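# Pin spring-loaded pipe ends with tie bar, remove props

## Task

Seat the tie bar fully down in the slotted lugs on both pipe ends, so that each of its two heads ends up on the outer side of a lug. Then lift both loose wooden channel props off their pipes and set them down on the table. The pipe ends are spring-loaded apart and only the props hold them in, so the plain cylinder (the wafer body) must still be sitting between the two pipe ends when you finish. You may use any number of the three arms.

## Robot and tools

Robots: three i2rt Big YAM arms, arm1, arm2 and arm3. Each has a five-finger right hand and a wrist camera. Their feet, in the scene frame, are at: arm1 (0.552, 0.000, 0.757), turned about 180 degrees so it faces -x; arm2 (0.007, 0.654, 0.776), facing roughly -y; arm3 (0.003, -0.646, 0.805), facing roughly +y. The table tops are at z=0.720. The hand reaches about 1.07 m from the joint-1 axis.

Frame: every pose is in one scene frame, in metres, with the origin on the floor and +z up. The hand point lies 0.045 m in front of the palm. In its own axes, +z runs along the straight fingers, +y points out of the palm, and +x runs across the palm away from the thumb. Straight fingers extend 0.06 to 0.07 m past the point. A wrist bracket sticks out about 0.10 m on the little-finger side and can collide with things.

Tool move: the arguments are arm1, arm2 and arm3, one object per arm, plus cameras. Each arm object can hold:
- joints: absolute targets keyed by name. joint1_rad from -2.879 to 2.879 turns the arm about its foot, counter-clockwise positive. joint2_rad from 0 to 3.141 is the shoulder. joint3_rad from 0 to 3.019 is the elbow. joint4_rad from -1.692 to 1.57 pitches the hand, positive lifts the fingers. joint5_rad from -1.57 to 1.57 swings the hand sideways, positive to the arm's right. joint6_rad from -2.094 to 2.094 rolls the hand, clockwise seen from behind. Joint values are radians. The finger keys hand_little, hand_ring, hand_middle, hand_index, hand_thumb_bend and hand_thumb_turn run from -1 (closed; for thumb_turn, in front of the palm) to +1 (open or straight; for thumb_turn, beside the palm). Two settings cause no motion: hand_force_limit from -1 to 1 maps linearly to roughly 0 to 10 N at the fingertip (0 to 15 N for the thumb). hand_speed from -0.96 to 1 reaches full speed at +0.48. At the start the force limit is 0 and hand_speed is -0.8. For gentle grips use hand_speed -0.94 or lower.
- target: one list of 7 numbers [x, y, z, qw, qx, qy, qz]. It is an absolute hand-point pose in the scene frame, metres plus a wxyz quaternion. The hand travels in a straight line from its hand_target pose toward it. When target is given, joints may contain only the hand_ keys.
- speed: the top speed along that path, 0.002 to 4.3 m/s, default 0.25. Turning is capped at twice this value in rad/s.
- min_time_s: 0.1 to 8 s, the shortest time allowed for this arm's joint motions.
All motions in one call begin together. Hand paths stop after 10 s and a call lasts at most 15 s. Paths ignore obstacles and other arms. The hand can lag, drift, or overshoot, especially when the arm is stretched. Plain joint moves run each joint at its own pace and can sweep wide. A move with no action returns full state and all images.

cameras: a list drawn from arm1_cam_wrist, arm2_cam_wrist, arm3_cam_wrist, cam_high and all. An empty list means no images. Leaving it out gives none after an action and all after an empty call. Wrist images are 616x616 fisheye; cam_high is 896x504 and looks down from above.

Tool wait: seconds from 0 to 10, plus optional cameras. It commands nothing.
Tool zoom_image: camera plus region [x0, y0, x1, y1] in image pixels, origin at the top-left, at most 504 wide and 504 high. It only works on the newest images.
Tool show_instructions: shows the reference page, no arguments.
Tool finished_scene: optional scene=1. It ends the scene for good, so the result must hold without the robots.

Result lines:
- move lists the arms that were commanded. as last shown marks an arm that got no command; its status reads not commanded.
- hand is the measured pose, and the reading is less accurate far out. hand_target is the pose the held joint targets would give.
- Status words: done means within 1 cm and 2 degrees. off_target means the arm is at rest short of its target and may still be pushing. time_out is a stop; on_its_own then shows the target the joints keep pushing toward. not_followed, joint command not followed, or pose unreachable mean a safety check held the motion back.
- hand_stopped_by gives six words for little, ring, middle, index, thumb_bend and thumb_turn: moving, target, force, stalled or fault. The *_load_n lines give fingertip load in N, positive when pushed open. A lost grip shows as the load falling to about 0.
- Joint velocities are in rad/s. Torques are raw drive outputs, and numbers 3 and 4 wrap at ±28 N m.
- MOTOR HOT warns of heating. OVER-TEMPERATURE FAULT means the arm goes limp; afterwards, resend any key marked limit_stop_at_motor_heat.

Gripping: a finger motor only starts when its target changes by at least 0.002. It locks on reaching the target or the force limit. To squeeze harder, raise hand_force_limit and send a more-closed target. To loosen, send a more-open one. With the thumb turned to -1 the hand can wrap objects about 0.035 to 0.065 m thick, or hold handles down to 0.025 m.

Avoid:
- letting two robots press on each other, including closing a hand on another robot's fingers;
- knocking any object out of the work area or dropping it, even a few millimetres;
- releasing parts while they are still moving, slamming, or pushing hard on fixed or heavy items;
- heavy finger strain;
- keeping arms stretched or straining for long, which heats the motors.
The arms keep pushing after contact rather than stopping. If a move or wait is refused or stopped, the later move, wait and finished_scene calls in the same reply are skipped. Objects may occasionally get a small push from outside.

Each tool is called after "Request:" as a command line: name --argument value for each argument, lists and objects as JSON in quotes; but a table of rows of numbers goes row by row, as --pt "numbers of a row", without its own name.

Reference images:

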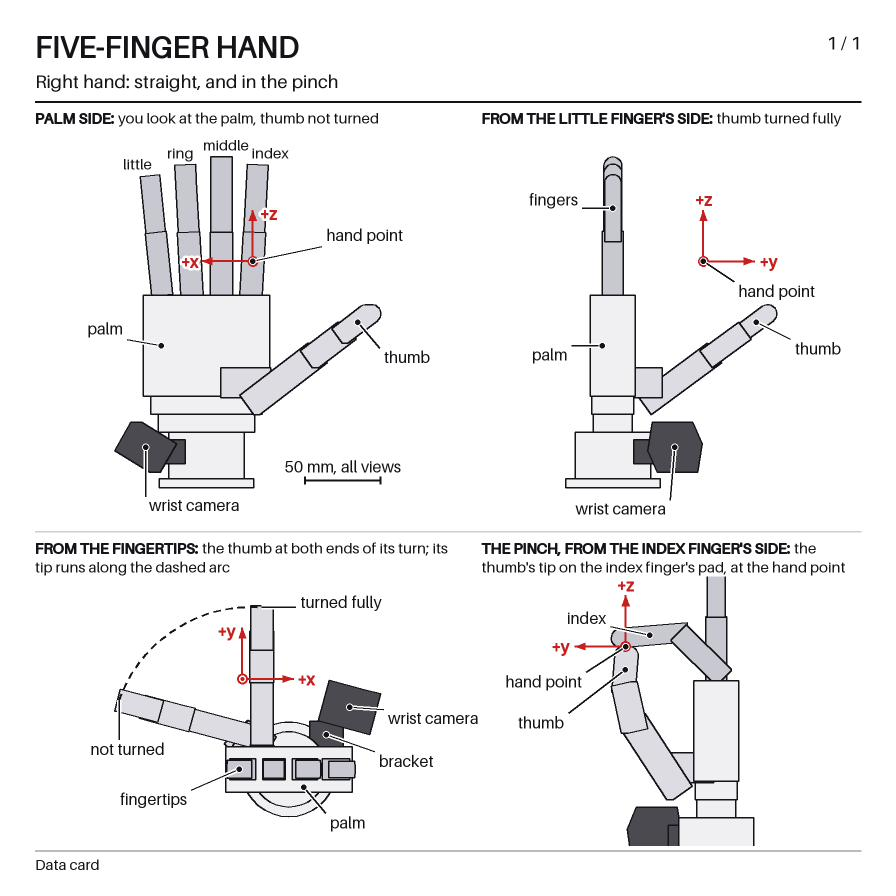

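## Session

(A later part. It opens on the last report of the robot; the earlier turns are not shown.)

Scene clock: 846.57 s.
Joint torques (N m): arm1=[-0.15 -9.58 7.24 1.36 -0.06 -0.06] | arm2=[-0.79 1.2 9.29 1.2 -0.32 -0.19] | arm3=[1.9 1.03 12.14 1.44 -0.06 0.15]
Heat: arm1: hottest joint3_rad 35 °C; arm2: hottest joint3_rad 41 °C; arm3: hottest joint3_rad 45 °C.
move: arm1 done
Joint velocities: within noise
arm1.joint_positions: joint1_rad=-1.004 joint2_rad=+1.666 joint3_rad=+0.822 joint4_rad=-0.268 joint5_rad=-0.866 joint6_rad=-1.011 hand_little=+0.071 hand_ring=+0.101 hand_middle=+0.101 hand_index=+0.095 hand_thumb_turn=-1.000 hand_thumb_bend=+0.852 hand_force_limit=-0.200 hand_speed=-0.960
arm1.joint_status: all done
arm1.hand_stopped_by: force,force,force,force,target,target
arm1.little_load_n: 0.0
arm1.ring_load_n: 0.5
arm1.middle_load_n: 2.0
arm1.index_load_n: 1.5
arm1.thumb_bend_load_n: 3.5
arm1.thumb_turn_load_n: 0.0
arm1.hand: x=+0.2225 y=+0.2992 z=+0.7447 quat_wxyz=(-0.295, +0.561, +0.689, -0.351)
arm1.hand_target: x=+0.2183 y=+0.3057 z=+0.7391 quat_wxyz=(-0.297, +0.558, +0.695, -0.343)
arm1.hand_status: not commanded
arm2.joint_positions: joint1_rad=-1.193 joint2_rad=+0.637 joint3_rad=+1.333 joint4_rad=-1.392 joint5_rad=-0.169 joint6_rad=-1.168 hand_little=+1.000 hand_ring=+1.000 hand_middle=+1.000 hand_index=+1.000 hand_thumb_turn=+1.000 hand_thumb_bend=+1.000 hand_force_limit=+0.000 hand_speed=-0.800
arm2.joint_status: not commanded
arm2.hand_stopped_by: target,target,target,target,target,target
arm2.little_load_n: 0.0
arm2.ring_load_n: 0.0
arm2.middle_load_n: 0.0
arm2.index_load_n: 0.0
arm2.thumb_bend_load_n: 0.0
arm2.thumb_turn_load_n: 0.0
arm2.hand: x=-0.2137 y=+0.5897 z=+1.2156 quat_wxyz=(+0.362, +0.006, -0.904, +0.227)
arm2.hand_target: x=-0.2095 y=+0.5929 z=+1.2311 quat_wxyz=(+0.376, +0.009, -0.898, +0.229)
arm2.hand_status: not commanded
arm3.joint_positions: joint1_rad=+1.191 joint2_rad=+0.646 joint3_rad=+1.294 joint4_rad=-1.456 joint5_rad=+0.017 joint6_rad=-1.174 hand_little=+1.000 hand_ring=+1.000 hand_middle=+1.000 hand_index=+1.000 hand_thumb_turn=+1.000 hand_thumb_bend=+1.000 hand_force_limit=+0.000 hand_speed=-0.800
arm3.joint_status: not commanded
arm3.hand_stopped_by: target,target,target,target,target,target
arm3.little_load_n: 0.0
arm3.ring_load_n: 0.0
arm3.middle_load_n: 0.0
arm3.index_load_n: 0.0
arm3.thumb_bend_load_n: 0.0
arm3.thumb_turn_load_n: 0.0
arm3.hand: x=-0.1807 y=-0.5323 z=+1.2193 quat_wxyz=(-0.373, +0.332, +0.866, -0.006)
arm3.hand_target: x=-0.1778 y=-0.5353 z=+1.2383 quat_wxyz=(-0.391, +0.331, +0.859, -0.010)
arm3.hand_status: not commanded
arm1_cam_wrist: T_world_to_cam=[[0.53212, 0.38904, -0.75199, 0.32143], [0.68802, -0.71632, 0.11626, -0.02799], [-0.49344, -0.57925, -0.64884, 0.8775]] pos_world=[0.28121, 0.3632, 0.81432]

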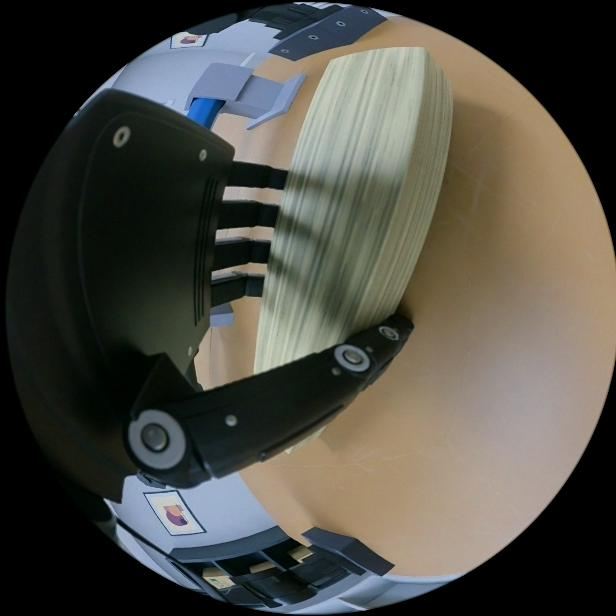

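Request:
move --arm1 '{"joints": {"hand_thumb_bend": 0.88, "hand_speed": -0.965}}' --cameras '["arm1_cam_wrist"]'

Request:
move --arm1 '{"joints": {"hand_thumb_bend": 0.92, "hand_speed": -0.96}}' --cameras '["arm1_cam_wrist"]'

arm1: "joints": hand_speed = -0.965 is out of range -0.96 to 1
Scene clock: 848.33 s.
Joint torques (N m): arm1=[-0.03 -9.7 7.3 1.33 -0.06 -0.04] | arm2=[-0.79 1.2 9.29 1.2 -0.32 -0.19] | arm3=[1.85 1.08 12.15 1.46 -0.05 0.16]
Heat: arm1: hottest joint3_rad 35 °C; arm2: hottest joint3_rad 41 °C; arm3: hottest joint3_rad 45 °C.
Joint velocities: within noise
arm1.joint_positions: joint1_rad=-1.004 joint2_rad=+1.666 joint3_rad=+0.822 joint4_rad=-0.268 joint5_rad=-0.866 joint6_rad=-1.011 hand_little=+0.071 hand_ring=+0.101 hand_middle=+0.101 hand_index=+0.095 hand_thumb_turn=-1.000 hand_thumb_bend=+0.852 hand_force_limit=-0.200 hand_speed=-0.960
arm1.joint_status: all done
arm1.hand_stopped_by: force,force,force,force,target,target
arm1.little_load_n: 0.0
arm1.ring_load_n: 0.5
arm1.middle_load_n: 2.0
arm1.index_load_n: 1.5
arm1.thumb_bend_load_n: 3.5
arm1.thumb_turn_load_n: 0.5
arm1.hand: x=+0.2225 y=+0.2992 z=+0.7447 quat_wxyz=(-0.295, +0.561, +0.689, -0.351)
arm1.hand_target: x=+0.2183 y=+0.3057 z=+0.7391 quat_wxyz=(-0.297, +0.558, +0.695, -0.343)
arm1.hand_status: not commanded
arm2.joint_positions: joint1_rad=-1.193 joint2_rad=+0.637 joint3_rad=+1.333 joint4_rad=-1.392 joint5_rad=-0.169 joint6_rad=-1.168 hand_little=+1.000 hand_ring=+1.000 hand_middle=+1.000 hand_index=+1.000 hand_thumb_turn=+1.000 hand_thumb_bend=+1.000 hand_force_limit=+0.000 hand_speed=-0.800
arm2.joint_status: not commanded
arm2.hand_stopped_by: target,target,target,target,target,target
arm2.little_load_n: 0.0
arm2.ring_load_n: 0.0
arm2.middle_load_n: 0.0
arm2.index_load_n: 0.0
arm2.thumb_bend_load_n: 0.0
arm2.thumb_turn_load_n: 0.0
arm2.hand: x=-0.2137 y=+0.5897 z=+1.2156 quat_wxyz=(+0.362, +0.006, -0.904, +0.227)
arm2.hand_target: x=-0.2095 y=+0.5929 z=+1.2311 quat_wxyz=(+0.376, +0.009, -0.898, +0.229)
arm2.hand_status: not commanded
arm3.joint_positions: joint1_rad=+1.191 joint2_rad=+0.646 joint3_rad=+1.294 joint4_rad=-1.456 joint5_rad=+0.017 joint6_rad=-1.174 hand_little=+1.000 hand_ring=+1.000 hand_middle=+1.000 hand_index=+1.000 hand_thumb_turn=+1.000 hand_thumb_bend=+1.000 hand_force_limit=+0.000 hand_speed=-0.800
arm3.joint_status: not commanded
arm3.hand_stopped_by: target,target,target,target,target,target
arm3.little_load_n: 0.0
arm3.ring_load_n: 0.0
arm3.middle_load_n: 0.0
arm3.index_load_n: 0.0
arm3.thumb_bend_load_n: 0.0
arm3.thumb_turn_load_n: 0.0
arm3.hand: x=-0.1807 y=-0.5323 z=+1.2193 quat_wxyz=(-0.373, +0.332, +0.866, -0.006)
arm3.hand_target: x=-0.1778 y=-0.5353 z=+1.2383 quat_wxyz=(-0.391, +0.331, +0.859, -0.010)
arm3.hand_status: not commanded
pictures: none

not run: a call was refused earlier in this reply.

Request:
move --arm1 '{"joints": {"hand_thumb_bend": 0.88, "hand_speed": -0.96}}' --cameras '["arm1_cam_wrist"]'

Request:
move --arm1 '{"joints": {"hand_thumb_bend": 0.92, "hand_speed": -0.96}}' --cameras '["arm1_cam_wrist"]'

Scene clock: 851.07 s.
Joint torques (N m): arm1=[-0.26 -9.7 7.21 1.35 -0.05 -0.05] | arm2=[-0.79 1.26 9.29 1.2 -0.32 -0.19] | arm3=[1.85 0.91 12.14 1.47 -0.06 0.15]
Heat: arm1: hottest joint3_rad 35 °C; arm2: hottest joint3_rad 41 °C; arm3: hottest joint3_rad 45 °C.
move: arm1 done
Joint velocities: within noise
arm1.joint_positions: joint1_rad=-1.003 joint2_rad=+1.666 joint3_rad=+0.822 joint4_rad=-0.267 joint5_rad=-0.866 joint6_rad=-1.011 hand_little=+0.071 hand_ring=+0.101 hand_middle=+0.101 hand_index=+0.094 hand_thumb_turn=-1.000 hand_thumb_bend=+0.881 hand_force_limit=-0.200 hand_speed=-0.960
arm1.joint_status: all done
arm1.hand_stopped_by: force,force,force,force,target,target
arm1.little_load_n: 0.0
arm1.ring_load_n: 0.0
arm1.middle_load_n: 1.5
arm1.index_load_n: 0.5
arm1.thumb_bend_load_n: 1.5
arm1.thumb_turn_load_n: 0.0
arm1.hand: x=+0.2222 y=+0.2991 z=+0.7448 quat_wxyz=(-0.296, +0.560, +0.690, -0.351)
arm1.hand_target: x=+0.2182 y=+0.3057 z=+0.7392 quat_wxyz=(-0.297, +0.558, +0.695, -0.343)
arm1.hand_status: not commanded
arm2.joint_positions: joint1_rad=-1.193 joint2_rad=+0.637 joint3_rad=+1.333 joint4_rad=-1.392 joint5_rad=-0.169 joint6_rad=-1.168 hand_little=+1.000 hand_ring=+1.000 hand_middle=+1.000 hand_index=+1.000 hand_thumb_turn=+1.000 hand_thumb_bend=+1.000 hand_force_limit=+0.000 hand_speed=-0.800
arm2.joint_status: not commanded
arm2.hand_stopped_by: target,target,target,target,target,target
arm2.little_load_n: 0.0
arm2.ring_load_n: 0.0
arm2.middle_load_n: 0.0
arm2.index_load_n: 0.0
arm2.thumb_bend_load_n: 0.0
arm2.thumb_turn_load_n: 0.0
arm2.hand: x=-0.2137 y=+0.5897 z=+1.2156 quat_wxyz=(+0.362, +0.006, -0.904, +0.227)
arm2.hand_target: x=-0.2095 y=+0.5929 z=+1.2311 quat_wxyz=(+0.376, +0.009, -0.898, +0.229)
arm2.hand_status: not commanded
arm3.joint_positions: joint1_rad=+1.191 joint2_rad=+0.646 joint3_rad=+1.294 joint4_rad=-1.456 joint5_rad=+0.017 joint6_rad=-1.174 hand_little=+1.000 hand_ring=+1.000 hand_middle=+1.000 hand_index=+1.000 hand_thumb_turn=+1.000 hand_thumb_bend=+1.000 hand_force_limit=+0.000 hand_speed=-0.800
arm3.joint_status: not commanded
arm3.hand_stopped_by: target,target,target,target,target,target
arm3.little_load_n: 0.0
arm3.ring_load_n: 0.0
arm3.middle_load_n: 0.0
arm3.index_load_n: 0.0
arm3.thumb_bend_load_n: 0.0
arm3.thumb_turn_load_n: 0.0
arm3.hand: x=-0.1807 y=-0.5323 z=+1.2193 quat_wxyz=(-0.373, +0.332, +0.866, -0.006)
arm3.hand_target: x=-0.1778 y=-0.5353 z=+1.2383 quat_wxyz=(-0.391, +0.331, +0.859, -0.010)
arm3.hand_status: not commanded
arm1_cam_wrist: T_world_to_cam=[[0.53152, 0.38997, -0.75194, 0.32149], [0.68864, -0.71583, 0.11553, -0.02762], [-0.49321, -0.57923, -0.64903, 0.87745]] pos_world=[0.28091, 0.3631, 0.81442]

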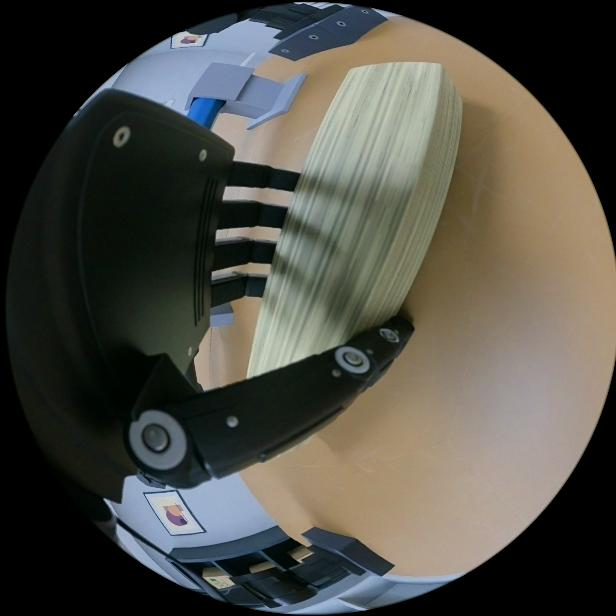

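Scene clock: 852.23 s.
Joint torques (N m): arm1=[-0.26 -9.64 7.23 1.32 -0.05 -0.05] | arm2=[-0.79 1.26 9.29 1.2 -0.32 -0.19] | arm3=[1.79 0.97 12.15 1.46 -0.06 0.15]
Heat: arm1: hottest joint3_rad 35 °C; arm2: hottest joint3_rad 41 °C; arm3: hottest joint3_rad 45 °C.
move: arm1 done
Joint velocities: within noise
arm1.joint_positions: joint1_rad=-1.003 joint2_rad=+1.666 joint3_rad=+0.822 joint4_rad=-0.267 joint5_rad=-0.866 joint6_rad=-1.011 hand_little=+0.071 hand_ring=+0.101 hand_middle=+0.101 hand_index=+0.094 hand_thumb_turn=-1.000 hand_thumb_bend=+0.920 hand_force_limit=-0.200 hand_speed=-0.960
arm1.joint_status: all done
arm1.hand_stopped_by: force,force,force,force,target,target
arm1.little_load_n: 0.0
arm1.ring_load_n: 0.0
arm1.middle_load_n: 1.0
arm1.index_load_n: 0.0
arm1.thumb_bend_load_n: 0.0
arm1.thumb_turn_load_n: 0.0
arm1.hand: x=+0.2221 y=+0.2989 z=+0.7448 quat_wxyz=(-0.296, +0.560, +0.690, -0.351)
arm1.hand_target: x=+0.2182 y=+0.3057 z=+0.7392 quat_wxyz=(-0.297, +0.558, +0.695, -0.343)
arm1.hand_status: not commanded
arm2, arm3: as last shown
arm1_cam_wrist: T_world_to_cam=[[0.53136, 0.39021, -0.75192, 0.32158], [0.68889, -0.71561, 0.11546, -0.02765], [-0.49303, -0.57935, -0.64906, 0.87731]] pos_world=[0.28071, 0.363, 0.81442]

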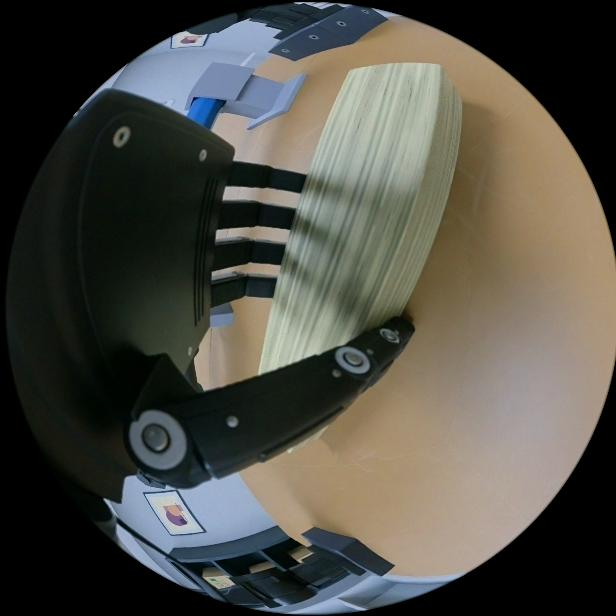

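Request:
move --arm1 '{"joints": {"hand_index": 0.25, "hand_middle": 0.25, "hand_ring": 0.25, "hand_little": 0.25, "hand_speed": -0.95}}' --cameras '["arm1_cam_wrist"]'

Request:
move --arm1 '{"joints": {"hand_thumb_bend": 1.0, "hand_index": 0.6, "hand_middle": 0.6, "hand_ring": 0.6, "hand_little": 0.6, "hand_speed": -0.9}}' --cameras '["arm1_cam_wrist"]'

Scene clock: 856.57 s.
Joint torques (N m): arm1=[-0.26 -9.7 7.25 1.33 -0.06 -0.06] | arm2=[-0.79 1.2 9.28 1.2 -0.32 -0.19] | arm3=[1.9 0.97 12.16 1.43 -0.06 0.16]
Heat: arm1: hottest joint3_rad 35 °C; arm2: hottest joint3_rad 41 °C; arm3: hottest joint3_rad 45 °C.
move: arm1 done
Joint velocities: within noise
arm1.joint_positions: joint1_rad=-1.003 joint2_rad=+1.666 joint3_rad=+0.822 joint4_rad=-0.267 joint5_rad=-0.867 joint6_rad=-1.010 hand_little=+0.250 hand_ring=+0.250 hand_middle=+0.249 hand_index=+0.250 hand_thumb_turn=-1.000 hand_thumb_bend=+0.920 hand_force_limit=-0.200 hand_speed=-0.950
arm1.joint_status: all done
arm1.hand_stopped_by: target,target,target,target,target,target
arm1.little_load_n: 0.0
arm1.ring_load_n: 0.0
arm1.middle_load_n: -3.5
arm1.index_load_n: 0.0
arm1.thumb_bend_load_n: 0.0
arm1.thumb_turn_load_n: 0.0
arm1.hand: x=+0.2221 y=+0.2988 z=+0.7448 quat_wxyz=(-0.295, +0.561, +0.689, -0.351)
arm1.hand_target: x=+0.2182 y=+0.3056 z=+0.7392 quat_wxyz=(-0.297, +0.558, +0.695, -0.343)
arm1.hand_status: not commanded
arm2, arm3: as last shown
arm1_cam_wrist: T_world_to_cam=[[0.53161, 0.38879, -0.75249, 0.32252], [0.68842, -0.7159, 0.11646, -0.0283], [-0.49343, -0.57994, -0.64823, 0.8769]] pos_world=[0.28071, 0.3629, 0.81442]

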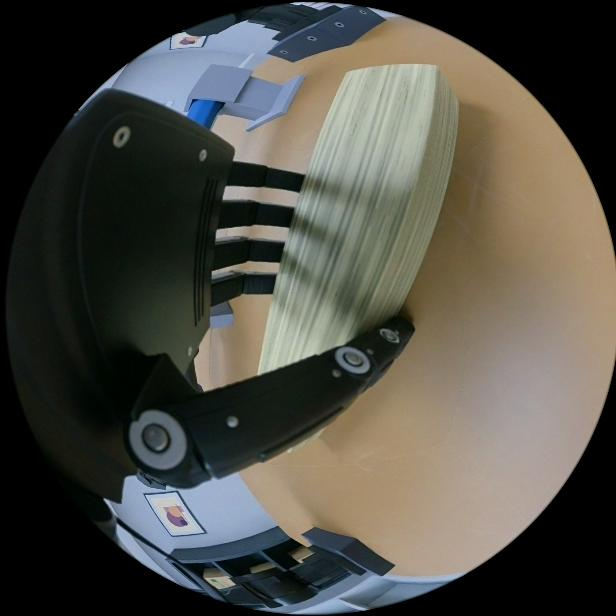

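Scene clock: 858.30 s.
Joint torques (N m): arm1=[-0.32 -9.93 7.23 1.29 -0.35 -0.06] | arm2=[-0.79 1.2 9.29 1.2 -0.32 -0.19] | arm3=[1.85 0.97 12.15 1.44 -0.06 0.16]
Heat: arm1: hottest joint3_rad 35 °C; arm2: hottest joint3_rad 41 °C; arm3: hottest joint3_rad 45 °C.
move: arm1 done
Joint velocities: within noise
arm1.joint_positions: joint1_rad=-1.003 joint2_rad=+1.669 joint3_rad=+0.822 joint4_rad=-0.265 joint5_rad=-0.859 joint6_rad=-1.012 hand_little=+0.600 hand_ring=+0.600 hand_middle=+0.600 hand_index=+0.600 hand_thumb_turn=-1.000 hand_thumb_bend=+1.000 hand_force_limit=-0.200 hand_speed=-0.900
arm1.joint_status: all done
arm1.hand_stopped_by: target,target,target,target,target,target
arm1.little_load_n: 0.0
arm1.ring_load_n: 0.0
arm1.middle_load_n: 0.0
arm1.index_load_n: 0.0
arm1.thumb_bend_load_n: 0.0
arm1.thumb_turn_load_n: 0.0
arm1.hand: x=+0.2229 y=+0.2999 z=+0.7427 quat_wxyz=(-0.295, +0.562, +0.690, -0.347)
arm1.hand_target: x=+0.2182 y=+0.3057 z=+0.7392 quat_wxyz=(-0.297, +0.558, +0.695, -0.343)
arm1.hand_status: not commanded
arm2, arm3: as last shown
arm1_cam_wrist: T_world_to_cam=[[0.53749, 0.3904, -0.74746, 0.3145], [0.68588, -0.71806, 0.11816, -0.02799], [-0.49059, -0.57618, -0.65372, 0.87887]] pos_world=[0.28132, 0.3635, 0.81291]

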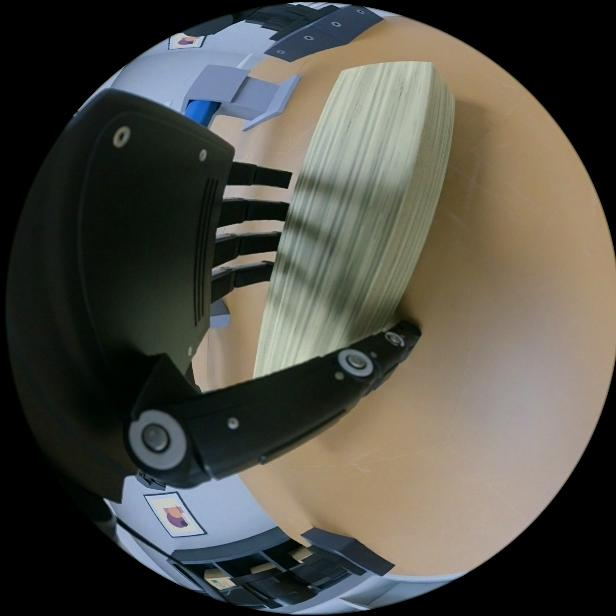

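Request:
move --arm1 '{"target": [0.222, 0.303, 0.80, 0.3160, -0.5474, -0.6711, 0.3875], "speed": 0.05}' --cameras '["arm1_cam_wrist"]'

Request:
move --arm1 '{"target": [0.235, 0.28, 1.0, 0.3160, -0.5474, -0.6711, 0.3875], "speed": 0.2}' --cameras '["arm1_cam_wrist", "cam_high"]'

Scene clock: 862.07 s.
Joint torques (N m): arm1=[-1.44 -11.69 9.44 0.46 -0.79 0.07] | arm2=[-0.79 1.2 9.29 1.2 -0.32 -0.19] | arm3=[1.79 0.97 12.15 1.44 -0.05 0.16]
Heat: arm1: hottest joint3_rad 35 °C; arm2: hottest joint3_rad 41 °C; arm3: hottest joint3_rad 45 °C.
move: arm1 off_target
Joint velocities: within noise
arm1.joint_positions: joint1_rad=-1.032 joint2_rad=+1.589 joint3_rad=+0.822 joint4_rad=-0.362 joint5_rad=-0.966 joint6_rad=-1.012 hand_little=+0.600 hand_ring=+0.600 hand_middle=+0.600 hand_index=+0.600 hand_thumb_turn=-1.000 hand_thumb_bend=+1.000 hand_force_limit=-0.200 hand_speed=-0.900
arm1.joint_status: not commanded
arm1.hand_stopped_by: target,target,target,target,target,target
arm1.little_load_n: 0.0
arm1.ring_load_n: 0.0
arm1.middle_load_n: 0.0
arm1.index_load_n: 0.0
arm1.thumb_bend_load_n: 0.0
arm1.thumb_turn_load_n: 0.0
arm1.hand: x=+0.2273 y=+0.2862 z=+0.7829 quat_wxyz=(-0.299, +0.552, +0.672, -0.393)
arm1.hand_target: x=+0.2224 y=+0.3024 z=+0.7999 quat_wxyz=(-0.316, +0.548, +0.671, -0.387)
arm1.hand_status: off_target (0.025 m and 2.1 deg from the pose sent, 0.057 m and 5.9 deg at the start)
arm2, arm3: as last shown
arm2.little_load_n: -0.5
arm1_cam_wrist: T_world_to_cam=[[0.4731, 0.3492, -0.80885, 0.42201], [0.70666, -0.69869, 0.11169, -0.05073], [-0.52613, -0.62442, -0.57731, 0.86146]] pos_world=[0.28943, 0.3551, 0.84434]

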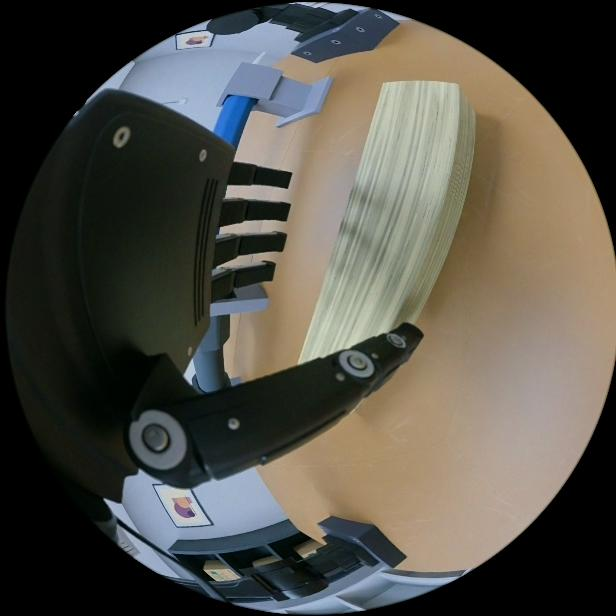

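Scene clock: 863.83 s.
Joint torques (N m): arm1=[-1.49 -8.41 12.79 0.49 -0.75 -0.01] | arm2=[-0.79 1.2 9.29 1.2 -0.32 -0.19] | arm3=[1.9 0.97 12.14 1.46 -0.06 0.16]
Heat: arm1: hottest joint3_rad 35 °C; arm2: hottest joint3_rad 41 °C; arm3: hottest joint3_rad 45 °C.
move: arm1 off_target
Joint velocities: within noise
arm1.joint_positions: joint1_rad=-1.032 joint2_rad=+1.268 joint3_rad=+1.078 joint4_rad=-0.935 joint5_rad=-0.968 joint6_rad=-1.002 hand_little=+0.600 hand_ring=+0.600 hand_middle=+0.600 hand_index=+0.600 hand_thumb_turn=-1.000 hand_thumb_bend=+1.000 hand_force_limit=-0.200 hand_speed=-0.900
arm1.joint_status: not commanded
arm1.hand_stopped_by: target,target,target,target,target,target
arm1.little_load_n: 0.0
arm1.ring_load_n: -0.5
arm1.middle_load_n: 0.0
arm1.index_load_n: 0.0
arm1.thumb_bend_load_n: 0.0
arm1.thumb_turn_load_n: 0.0
arm1.hand: x=+0.2382 y=+0.2663 z=+0.9810 quat_wxyz=(-0.299, +0.554, +0.670, -0.394)
arm1.hand_target: x=+0.2354 y=+0.2793 z=+1.0000 quat_wxyz=(-0.316, +0.547, +0.671, -0.387)
arm1.hand_status: off_target (0.024 m and 2.2 deg from the pose sent, 0.217 m and 2.1 deg at the start)
arm2, arm3: as last shown
arm2.little_load_n: 0.0
arm1_cam_wrist: T_world_to_cam=[[0.47326, 0.34347, -0.8112, 0.58786], [0.70396, -0.70105, 0.11387, -0.09536], [-0.52958, -0.62495, -0.57357, 0.96643]] pos_world=[0.30073, 0.3352, 1.04204]

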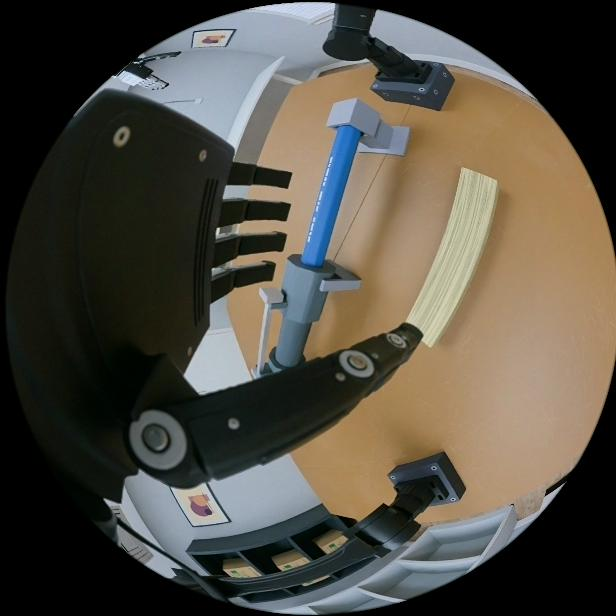

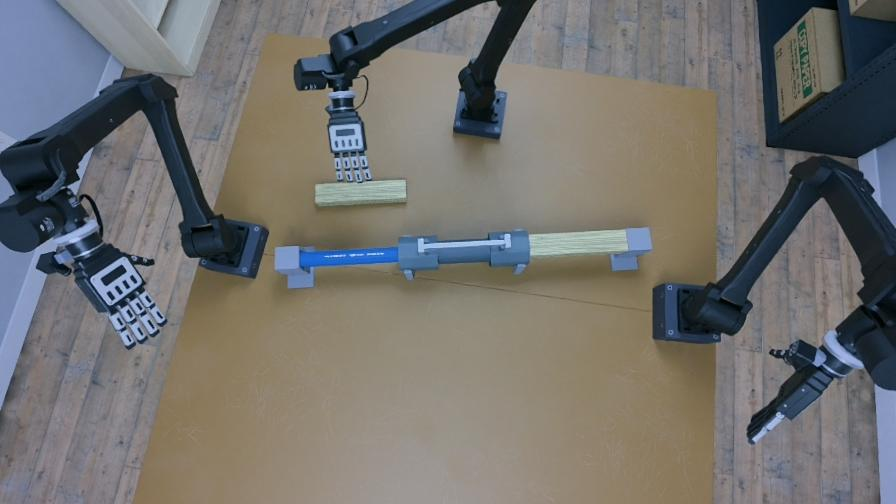

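Request:
zoom_image --camera "cam_high" --region '[390, 210, 670, 290]'

Scaled by 1.800 from the camera's image (finer frame: 1280x720).

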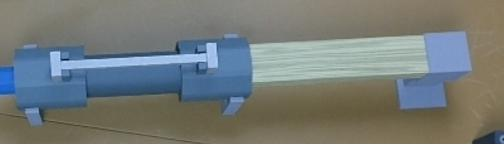

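Request:
zoom_image --camera "cam_high" --region '[520, 220, 660, 275]'

Request:
zoom_image --camera "cam_high" --region '[300, 165, 440, 220]'

Scaled by 3.600 from the camera's image (finer frame: 1280x720).

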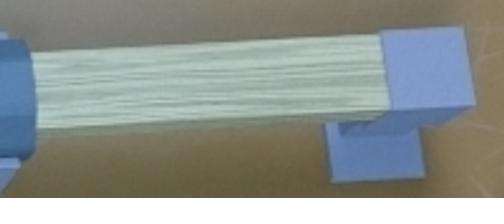

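Scaled by 3.600 from the camera's image (finer frame: 1280x720).

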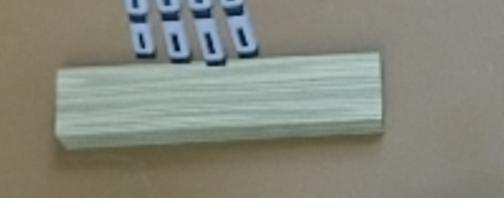

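Request:
move --arm1 '{"target": [0.145, -0.05, 1.02, 0.3160, -0.5474, -0.6711, 0.3875], "speed": 0.25, "joints": {"hand_speed": -0.6, "hand_force_limit": -0.1}}'

Request:
move --arm1 '{"target": [0.145, -0.325, 0.98, 0.3160, -0.5474, -0.6711, 0.3875], "speed": 0.25}' --cameras '["arm1_cam_wrist", "cam_high"]'

Scene clock: 897.67 s.
Joint torques (N m): arm1=[-0.5 -4.19 9.95 2.33 0.02 0.1] | arm2=[-0.79 1.26 9.29 1.2 -0.32 -0.19] | arm3=[1.85 0.97 12.11 1.46 -0.05 0.16]
Heat: arm1: hottest joint3_rad 37 °C; arm2: hottest joint3_rad 41 °C; arm3: hottest joint3_rad 46 °C.
move: arm1 done
Joint velocities: within noise
arm1.joint_positions: joint1_rad=-0.015 joint2_rad=+0.877 joint3_rad=+0.833 joint4_rad=-0.516 joint5_rad=-0.204 joint6_rad=-0.125 hand_little=+0.600 hand_ring=+0.600 hand_middle=+0.600 hand_index=+0.600 hand_thumb_turn=-1.000 hand_thumb_bend=+1.000 hand_force_limit=-0.100 hand_speed=-0.600
arm1.joint_status: all done
arm1.hand_stopped_by: target,target,target,target,target,target
arm1.little_load_n: 0.0
arm1.ring_load_n: 0.0
arm1.middle_load_n: 0.0
arm1.index_load_n: 0.0
arm1.thumb_bend_load_n: 0.0
arm1.thumb_turn_load_n: 0.0
arm1.hand: x=+0.1511 y=-0.0487 z=+1.0135 quat_wxyz=(-0.309, +0.550, +0.677, -0.380)
arm1.hand_target: x=+0.1452 y=-0.0500 z=+1.0201 quat_wxyz=(-0.316, +0.547, +0.671, -0.388)
arm1.hand_status: done (0.009 m and 1.4 deg from the pose sent, 0.332 m and 2.2 deg at the start)
arm2, arm3: as last shown
pictures: none

Scene clock: 899.60 s.
Joint torques (N m): arm1=[-0.67 -8.12 14.02 2.19 0.37 0.11] | arm2=[-0.73 1.26 9.29 1.2 -0.32 -0.19] | arm3=[1.9 0.97 12.15 1.44 -0.06 0.15]
Heat: arm1: hottest joint3_rad 37 °C; arm2: hottest joint3_rad 41 °C; arm3: hottest joint3_rad 46 °C.
move: arm1 off_target
Joint velocities: within noise
arm1.joint_positions: joint1_rad=+0.781 joint2_rad=+1.208 joint3_rad=+0.903 joint4_rad=-0.371 joint5_rad=+0.475 joint6_rad=+0.298 hand_little=+0.600 hand_ring=+0.600 hand_middle=+0.600 hand_index=+0.600 hand_thumb_turn=-1.000 hand_thumb_bend=+1.000 hand_force_limit=-0.100 hand_speed=-0.600
arm1.joint_status: not commanded
arm1.hand_stopped_by: target,target,target,target,target,target
arm1.little_load_n: 0.0
arm1.ring_load_n: 0.0
arm1.middle_load_n: 0.0
arm1.index_load_n: 0.0
arm1.thumb_bend_load_n: 0.0
arm1.thumb_turn_load_n: 0.0
arm1.hand: x=+0.1623 y=-0.3080 z=+0.9456 quat_wxyz=(-0.312, +0.547, +0.692, -0.354)
arm1.hand_target: x=+0.1470 y=-0.3233 z=+0.9805 quat_wxyz=(-0.316, +0.547, +0.671, -0.388)
arm1.hand_status: off_target (0.042 m and 4.6 deg from the pose sent, 0.278 m and 1.4 deg at the start)
arm2, arm3: as last shown
arm1_cam_wrist: T_world_to_cam=[[0.50066, 0.41408, -0.76018, 0.76132], [0.70061, -0.7096, 0.0749, -0.4057], [-0.50841, -0.57009, -0.64538, 0.62843]] pos_world=[0.22258, -0.24487, 1.01471]

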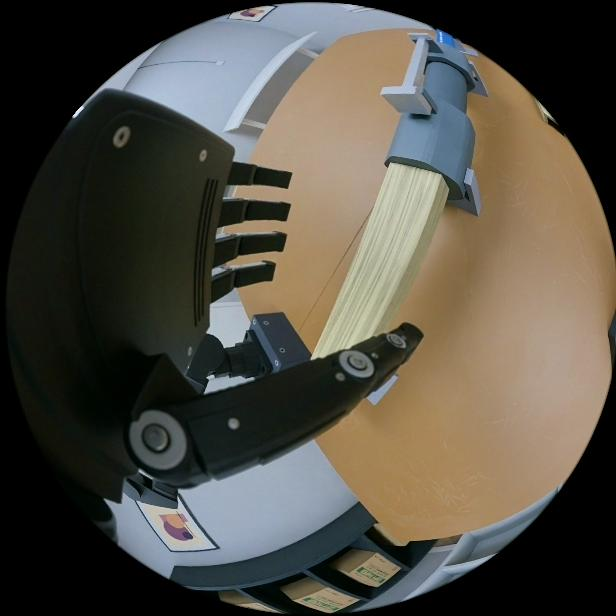

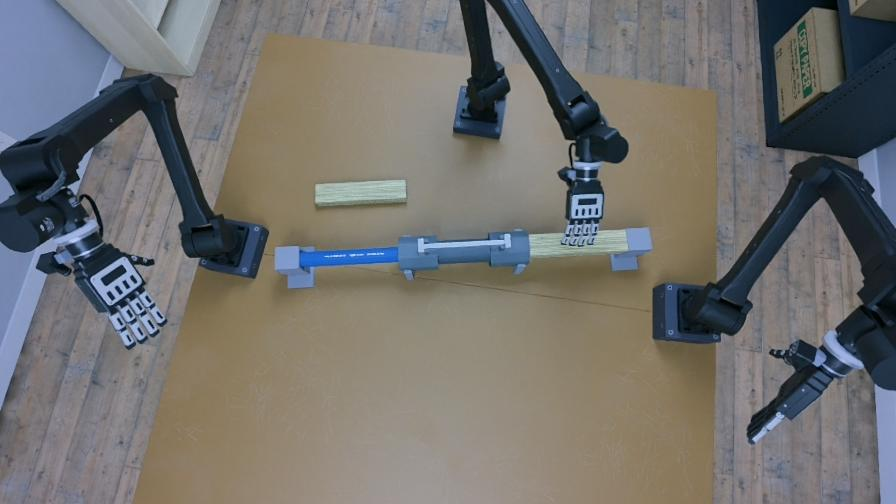

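Request:
move --arm1 '{"target": [0.132, -0.336, 0.91, 0.3160, -0.5474, -0.6711, 0.3875], "speed": 0.12}' --cameras '["arm1_cam_wrist"]'

Scene clock: 905.83 s.
Joint torques (N m): arm1=[-0.85 -9.99 8.21 2.21 0.28 0.07] | arm2=[-0.79 1.2 9.29 1.2 -0.32 -0.19] | arm3=[1.9 1.03 12.14 1.43 -0.06 0.16]
Heat: arm1: hottest joint3_rad 37 °C; arm2: hottest joint3_rad 41 °C; arm3: hottest joint3_rad 46 °C.
move: arm1 done
Joint velocities: within noise
arm1.joint_positions: joint1_rad=+0.781 joint2_rad=+1.339 joint3_rad=+0.874 joint4_rad=-0.157 joint5_rad=+0.475 joint6_rad=+0.298 hand_little=+0.600 hand_ring=+0.600 hand_middle=+0.600 hand_index=+0.600 hand_thumb_turn=-1.000 hand_thumb_bend=+1.000 hand_force_limit=-0.100 hand_speed=-0.600
arm1.joint_status: not commanded
arm1.hand_stopped_by: target,target,target,target,target,target
arm1.little_load_n: 0.0
arm1.ring_load_n: 0.0
arm1.middle_load_n: 0.0
arm1.index_load_n: 0.0
arm1.thumb_bend_load_n: 0.0
arm1.thumb_turn_load_n: 0.0
arm1.hand: x=+0.1351 y=-0.3340 z=+0.9048 quat_wxyz=(-0.315, +0.545, +0.679, -0.377)
arm1.hand_target: x=+0.1321 y=-0.3359 z=+0.9099 quat_wxyz=(-0.316, +0.547, +0.671, -0.387)
arm1.hand_status: done (0.006 m and 1.6 deg from the pose sent, 0.055 m and 4.6 deg at the start)
arm2.joint_positions: joint1_rad=-1.193 joint2_rad=+0.637 joint3_rad=+1.333 joint4_rad=-1.392 joint5_rad=-0.169 joint6_rad=-1.168 hand_little=+1.000 hand_ring=+1.000 hand_middle=+1.000 hand_index=+1.000 hand_thumb_turn=+1.000 hand_thumb_bend=+1.000 hand_force_limit=+0.000 hand_speed=-0.800
arm2.joint_status: not commanded
arm2.hand_stopped_by: target,target,target,target,target,target
arm2.little_load_n: 0.0
arm2.ring_load_n: 0.0
arm2.middle_load_n: 0.0
arm2.index_load_n: 0.0
arm2.thumb_bend_load_n: 0.0
arm2.thumb_turn_load_n: 0.0
arm2.hand: x=-0.2137 y=+0.5897 z=+1.2156 quat_wxyz=(+0.362, +0.006, -0.904, +0.227)
arm2.hand_target: x=-0.2095 y=+0.5929 z=+1.2311 quat_wxyz=(+0.376, +0.009, -0.898, +0.229)
arm2.hand_status: not commanded
arm3.joint_positions: joint1_rad=+1.191 joint2_rad=+0.646 joint3_rad=+1.294 joint4_rad=-1.456 joint5_rad=+0.017 joint6_rad=-1.174 hand_little=+1.000 hand_ring=+1.000 hand_middle=+1.000 hand_index=+1.000 hand_thumb_turn=+1.000 hand_thumb_bend=+1.000 hand_force_limit=+0.000 hand_speed=-0.800
arm3.joint_status: not commanded
arm3.hand_stopped_by: target,target,target,target,target,target
arm3.little_load_n: 0.0
arm3.ring_load_n: 0.0
arm3.middle_load_n: 0.0
arm3.index_load_n: 0.0
arm3.thumb_bend_load_n: 0.0
arm3.thumb_turn_load_n: 0.0
arm3.hand: x=-0.1807 y=-0.5323 z=+1.2193 quat_wxyz=(-0.373, +0.332, +0.866, -0.006)
arm3.hand_target: x=-0.1778 y=-0.5353 z=+1.2383 quat_wxyz=(-0.391, +0.331, +0.859, -0.010)
arm3.hand_status: not commanded
arm1_cam_wrist: T_world_to_cam=[[0.47095, 0.38538, -0.79353, 0.7793], [0.70339, -0.70693, 0.07414, -0.40083], [-0.53239, -0.59308, -0.604, 0.53155]] pos_world=[0.19792, -0.26843, 0.96917]

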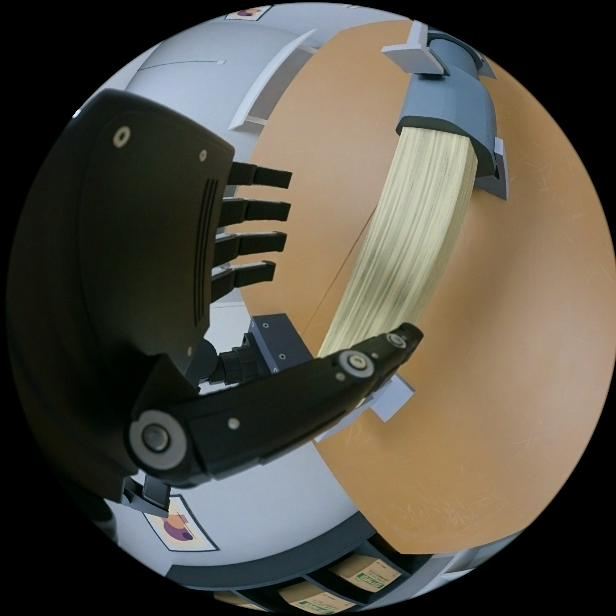

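Request:
move --arm1 '{"target": [0.133, -0.333, 0.855, 0.3160, -0.5474, -0.6711, 0.3875], "speed": 0.1}' --cameras '["arm1_cam_wrist"]'

Scene clock: 913.37 s.
Joint torques (N m): arm1=[-1.14 -10.05 7.36 2.28 0.17 0.05] | arm2=[-0.73 1.2 9.29 1.21 -0.32 -0.19] | arm3=[1.85 0.97 12.15 1.42 -0.06 0.15]
Heat: arm1: hottest joint3_rad 37 °C; arm2: hottest joint3_rad 41 °C; arm3: hottest joint3_rad 46 °C.
move: arm1 done
Joint velocities: within noise
arm1.joint_positions: joint1_rad=+0.781 joint2_rad=+1.418 joint3_rad=+0.785 joint4_rad=+0.014 joint5_rad=+0.475 joint6_rad=+0.298 hand_little=+0.600 hand_ring=+0.600 hand_middle=+0.600 hand_index=+0.600 hand_thumb_turn=-1.000 hand_thumb_bend=+1.000 hand_force_limit=-0.100 hand_speed=-0.600
arm1.joint_status: not commanded
arm1.hand_stopped_by: target,target,target,target,target,target
arm1.little_load_n: 0.0
arm1.ring_load_n: 0.0
arm1.middle_load_n: 0.0
arm1.index_load_n: 0.0
arm1.thumb_bend_load_n: 0.0
arm1.thumb_turn_load_n: 0.0
arm1.hand: x=+0.1367 y=-0.3324 z=+0.8513 quat_wxyz=(-0.315, +0.545, +0.678, -0.378)
arm1.hand_target: x=+0.1330 y=-0.3330 z=+0.8552 quat_wxyz=(-0.316, +0.547, +0.671, -0.387)
arm1.hand_status: done (0.005 m and 1.3 deg from the pose sent, 0.050 m and 1.5 deg at the start)
arm2, arm3: as last shown
arm1_cam_wrist: T_world_to_cam=[[0.46879, 0.38326, -0.79583, 0.73705], [0.70357, -0.70676, 0.07408, -0.39677], [-0.53407, -0.59465, -0.60097, 0.49823]] pos_world=[0.19972, -0.26663, 0.91538]

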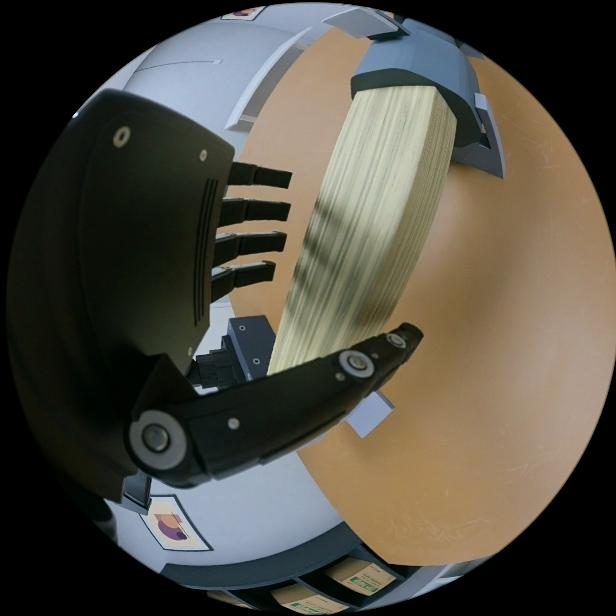

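Request:
move --arm1 '{"target": [0.1315, -0.334, 0.8355, 0.3160, -0.5474, -0.6711, 0.3875], "speed": 0.06}' --cameras '["arm1_cam_wrist"]'

Scene clock: 917.93 s.
Joint torques (N m): arm1=[-1.14 -10.11 6.97 2.19 0.14 0.06] | arm2=[-0.79 1.2 9.28 1.2 -0.32 -0.19] | arm3=[1.79 0.91 12.14 1.43 -0.05 0.15]
Heat: arm1: hottest joint3_rad 37 °C; arm2: hottest joint3_rad 41 °C; arm3: hottest joint3_rad 46 °C.
move: arm1 done
Joint velocities: within noise
arm1.joint_positions: joint1_rad=+0.781 joint2_rad=+1.458 joint3_rad=+0.767 joint4_rad=+0.077 joint5_rad=+0.475 joint6_rad=+0.298 hand_little=+0.600 hand_ring=+0.600 hand_middle=+0.600 hand_index=+0.600 hand_thumb_turn=-1.000 hand_thumb_bend=+1.000 hand_force_limit=-0.100 hand_speed=-0.600
arm1.joint_status: not commanded
arm1.hand_stopped_by: target,target,target,target,target,target
arm1.little_load_n: 0.0
arm1.ring_load_n: 0.0
arm1.middle_load_n: 0.0
arm1.index_load_n: 0.0
arm1.thumb_bend_load_n: 0.0
arm1.thumb_turn_load_n: 0.0
arm1.hand: x=+0.1348 y=-0.3341 z=+0.8337 quat_wxyz=(-0.315, +0.545, +0.677, -0.380)
arm1.hand_target: x=+0.1315 y=-0.3340 z=+0.8356 quat_wxyz=(-0.316, +0.547, +0.671, -0.387)
arm1.hand_status: done (0.004 m and 1.1 deg from the pose sent, 0.017 m and 1.4 deg at the start)
arm2, arm3: as last shown
arm1_cam_wrist: T_world_to_cam=[[0.46636, 0.38091, -0.79839, 0.72629], [0.70382, -0.70651, 0.07404, -0.39532], [-0.53587, -0.59645, -0.59758, 0.48237]] pos_world=[0.19801, -0.26824, 0.89738]

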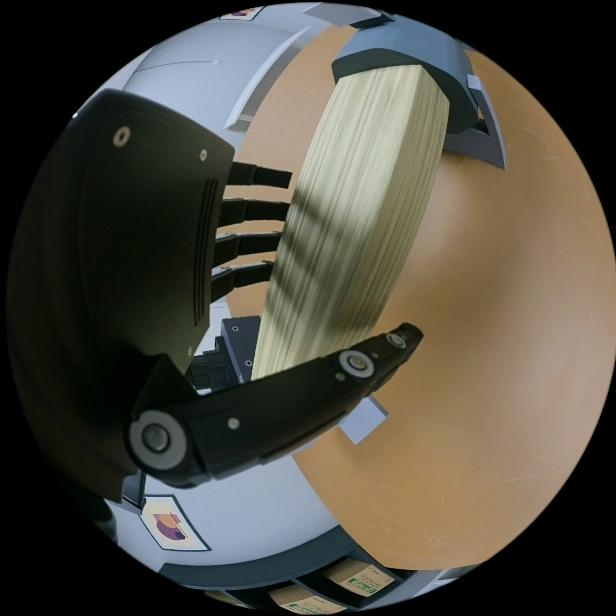

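Request:
move --arm1 '{"joints": {"hand_index": 0.0, "hand_middle": 0.0, "hand_ring": 0.0, "hand_little": 0.0, "hand_speed": -0.9, "hand_force_limit": -0.7}}'

Request:
move --arm1 '{"joints": {"hand_thumb_bend": 0.3, "hand_speed": -0.9, "hand_force_limit": -0.7}}' --cameras '["arm1_cam_wrist"]'

Scene clock: 922.87 s.
Joint torques (N m): arm1=[-1.08 -10.17 6.99 1.85 0.15 0.06] | arm2=[-0.79 1.2 9.29 1.2 -0.32 -0.19] | arm3=[1.85 0.97 12.14 1.43 -0.06 0.15]
Heat: arm1: hottest joint3_rad 37 °C; arm2: hottest joint3_rad 41 °C; arm3: hottest joint3_rad 46 °C.
move: arm1 off_target
Joint velocities: within noise
arm1.joint_positions: joint1_rad=+0.780 joint2_rad=+1.459 joint3_rad=+0.767 joint4_rad=+0.087 joint5_rad=+0.475 joint6_rad=+0.298 hand_little=+0.127 hand_ring=+0.154 hand_middle=+0.164 hand_index=+0.164 hand_thumb_turn=-1.000 hand_thumb_bend=+1.000 hand_force_limit=-0.700 hand_speed=-0.900
arm1.joint_status: hand_little off_target (ended at +0.127, target +0.000); hand_ring off_target (ended at +0.154, target +0.000); hand_middle off_target (ended at +0.164, target +0.000); hand_index off_target (ended at +0.164, target +0.000); the others done
arm1.hand_stopped_by: force,force,force,force,target,target
arm1.little_load_n: 2.0
arm1.ring_load_n: 1.0
arm1.middle_load_n: 0.5
arm1.index_load_n: 0.5
arm1.thumb_bend_load_n: 0.0
arm1.thumb_turn_load_n: 0.0
arm1.hand: x=+0.1329 y=-0.3348 z=+0.8352 quat_wxyz=(-0.316, +0.545, +0.675, -0.384)
arm1.hand_target: x=+0.1315 y=-0.3339 z=+0.8356 quat_wxyz=(-0.316, +0.547, +0.671, -0.387)
arm1.hand_status: not commanded
arm2, arm3: as last shown
arm3.middle_load_n: -0.5
arm3.thumb_bend_load_n: 0.5
pictures: none

Scene clock: 925.90 s.
Joint torques (N m): arm1=[-1.14 -10.17 6.99 1.84 0.14 0.05] | arm2=[-0.79 1.2 9.29 1.2 -0.32 -0.19] | arm3=[1.9 1.08 12.16 1.44 -0.06 0.15]
Heat: arm1: hottest joint3_rad 37 °C; arm2: hottest joint3_rad 41 °C; arm3: hottest joint3_rad 46 °C.
move: arm1 off_target
Joint velocities: within noise
arm1.joint_positions: joint1_rad=+0.780 joint2_rad=+1.459 joint3_rad=+0.767 joint4_rad=+0.087 joint5_rad=+0.475 joint6_rad=+0.298 hand_little=+0.127 hand_ring=+0.154 hand_middle=+0.164 hand_index=+0.164 hand_thumb_turn=-1.000 hand_thumb_bend=+0.787 hand_force_limit=-0.700 hand_speed=-0.900
arm1.joint_status: hand_thumb_bend off_target (ended at +0.787, target +0.300); the others done
arm1.hand_stopped_by: force,force,force,force,force,target
arm1.little_load_n: 2.5
arm1.ring_load_n: 1.5
arm1.middle_load_n: 1.0
arm1.index_load_n: 1.0
arm1.thumb_bend_load_n: 2.0
arm1.thumb_turn_load_n: 0.0
arm1.hand: x=+0.1329 y=-0.3348 z=+0.8352 quat_wxyz=(-0.316, +0.545, +0.675, -0.384)
arm1.hand_target: x=+0.1315 y=-0.3339 z=+0.8356 quat_wxyz=(-0.316, +0.547, +0.671, -0.387)
arm1.hand_status: not commanded
arm2, arm3: as last shown
arm3.middle_load_n: 0.0
arm3.thumb_bend_load_n: 0.0
arm1_cam_wrist: T_world_to_cam=[[0.46161, 0.37523, -0.80382, 0.73179], [0.70327, -0.70708, 0.07379, -0.39448], [-0.54068, -0.59936, -0.59028, 0.47547]] pos_world=[0.1967, -0.26854, 0.898]

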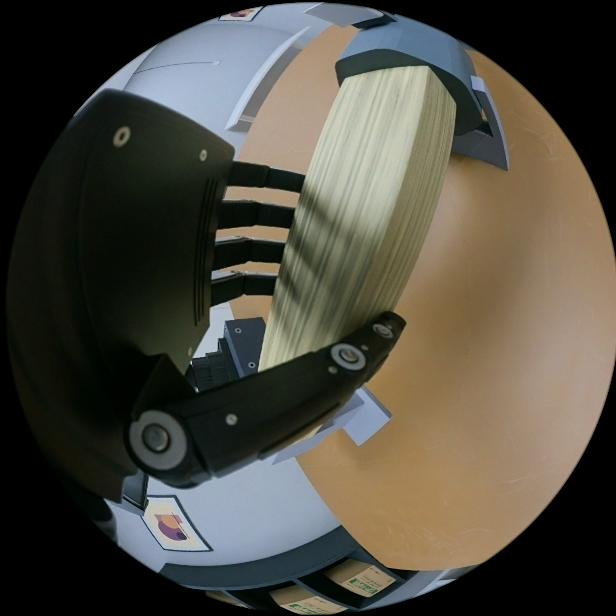

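Request:
move --arm1 '{"joints": {"hand_thumb_bend": 0.0, "hand_speed": -0.92, "hand_force_limit": 0.2}}'

Request:
move --arm1 '{"joints": {"hand_index": -0.1, "hand_middle": -0.1, "hand_ring": -0.1, "hand_little": -0.1, "hand_speed": -0.92, "hand_force_limit": -0.1}}'

Request:
move --arm1 '{"target": [0.1315, -0.334, 0.860, 0.3160, -0.5474, -0.6711, 0.3875], "speed": 0.03}' --cameras '["arm1_cam_wrist"]'

Scene clock: 931.60 s.
Joint torques (N m): arm1=[-1.14 -10.11 6.97 1.85 0.17 0.07] | arm2=[-0.79 1.2 9.29 1.2 -0.32 -0.19] | arm3=[1.79 0.97 12.14 1.44 -0.06 0.15]
Heat: arm1: hottest joint3_rad 37 °C; arm2: hottest joint3_rad 41 °C; arm3: hottest joint3_rad 46 °C.
move: arm1 off_target
Joint velocities: within noise
arm1.joint_positions: joint1_rad=+0.780 joint2_rad=+1.459 joint3_rad=+0.767 joint4_rad=+0.087 joint5_rad=+0.475 joint6_rad=+0.298 hand_little=+0.127 hand_ring=+0.154 hand_middle=+0.164 hand_index=+0.164 hand_thumb_turn=-1.000 hand_thumb_bend=+0.721 hand_force_limit=+0.200 hand_speed=-0.920
arm1.joint_status: hand_thumb_bend off_target (ended at +0.721, target +0.000); the others done
arm1.hand_stopped_by: force,force,force,force,force,target
arm1.little_load_n: 3.0
arm1.ring_load_n: 2.5
arm1.middle_load_n: 2.0
arm1.index_load_n: 1.5
arm1.thumb_bend_load_n: 9.0
arm1.thumb_turn_load_n: 0.5
arm1.hand: x=+0.1330 y=-0.3349 z=+0.8352 quat_wxyz=(-0.316, +0.545, +0.675, -0.384)
arm1.hand_target: x=+0.1315 y=-0.3340 z=+0.8356 quat_wxyz=(-0.316, +0.547, +0.671, -0.387)
arm1.hand_status: not commanded
arm2, arm3: as last shown
pictures: none

Scene clock: 932.17 s.
Joint torques (N m): arm1=[-1.2 -10.23 6.94 1.8 0.16 0.06] | arm2=[-0.79 1.2 9.29 1.2 -0.32 -0.19] | arm3=[1.85 0.97 12.16 1.43 -0.06 0.16]
Heat: arm1: hottest joint3_rad 37 °C; arm2: hottest joint3_rad 41 °C; arm3: hottest joint3_rad 46 °C.
move: arm1 off_target
Joint velocities: within noise
arm1.joint_positions: joint1_rad=+0.780 joint2_rad=+1.460 joint3_rad=+0.767 joint4_rad=+0.089 joint5_rad=+0.475 joint6_rad=+0.298 hand_little=+0.106 hand_ring=+0.133 hand_middle=+0.136 hand_index=+0.128 hand_thumb_turn=-1.000 hand_thumb_bend=+0.722 hand_force_limit=-0.100 hand_speed=-0.920
arm1.joint_status: hand_little off_target (ended at +0.106, target -0.100); hand_ring off_target (ended at +0.133, target -0.100); hand_middle off_target (ended at +0.136, target -0.100); hand_index off_target (ended at +0.128, target -0.100); the others done
arm1.hand_stopped_by: force,force,force,force,force,target
arm1.little_load_n: 3.5
arm1.ring_load_n: 4.0
arm1.middle_load_n: 4.5
arm1.index_load_n: 5.0
arm1.thumb_bend_load_n: 11.5
arm1.thumb_turn_load_n: 0.5
arm1.hand: x=+0.1327 y=-0.3349 z=+0.8352 quat_wxyz=(-0.316, +0.545, +0.675, -0.384)
arm1.hand_target: x=+0.1315 y=-0.3340 z=+0.8356 quat_wxyz=(-0.316, +0.547, +0.671, -0.387)
arm1.hand_status: not commanded
arm2, arm3: as last shown
pictures: none

Scene clock: 933.47 s.
Joint torques (N m): arm1=[-0.79 -13.57 8.91 0.16 0.4 0.02] | arm2=[-0.79 1.2 9.29 1.21 -0.32 -0.19] | arm3=[1.85 0.91 12.14 1.46 -0.06 0.16]
Heat: arm1: hottest joint3_rad 37 °C; arm2: hottest joint3_rad 41 °C; arm3: hottest joint3_rad 46 °C.
move: arm1 off_target
Joint velocities: within noise
arm1.joint_positions: joint1_rad=+0.777 joint2_rad=+1.456 joint3_rad=+0.775 joint4_rad=+0.059 joint5_rad=+0.468 joint6_rad=+0.301 hand_little=+0.106 hand_ring=+0.133 hand_middle=+0.136 hand_index=+0.129 hand_thumb_turn=-1.000 hand_thumb_bend=+0.722 hand_force_limit=-0.100 hand_speed=-0.920
arm1.joint_status: not commanded
arm1.hand_stopped_by: force,force,force,force,force,target
arm1.little_load_n: 4.5
arm1.ring_load_n: 5.5
arm1.middle_load_n: 6.0
arm1.index_load_n: 6.5
arm1.thumb_bend_load_n: 9.5
arm1.thumb_turn_load_n: 0.5
arm1.hand: x=+0.1338 y=-0.3339 z=+0.8356 quat_wxyz=(-0.312, +0.547, +0.679, -0.378)
arm1.hand_target: x=+0.1314 y=-0.3341 z=+0.8595 quat_wxyz=(-0.316, +0.547, +0.671, -0.388)
arm1.hand_status: off_target (0.024 m and 1.4 deg from the pose sent, 0.025 m and 0.6 deg at the start)
arm2, arm3: as last shown
arm2.thumb_turn_load_n: 0.5
arm1_cam_wrist: T_world_to_cam=[[0.47342, 0.38033, -0.79449, 0.72374], [0.70317, -0.70641, 0.08084, -0.4002], [-0.53049, -0.59694, -0.60187, 0.48586]] pos_world=[0.19652, -0.26794, 0.89978]

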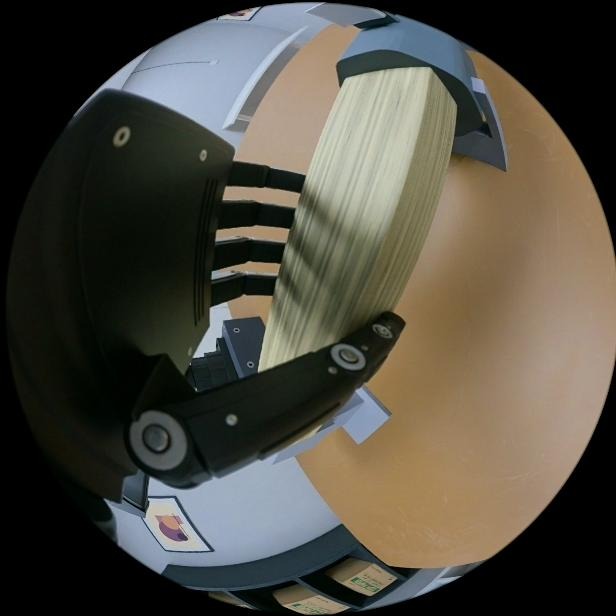

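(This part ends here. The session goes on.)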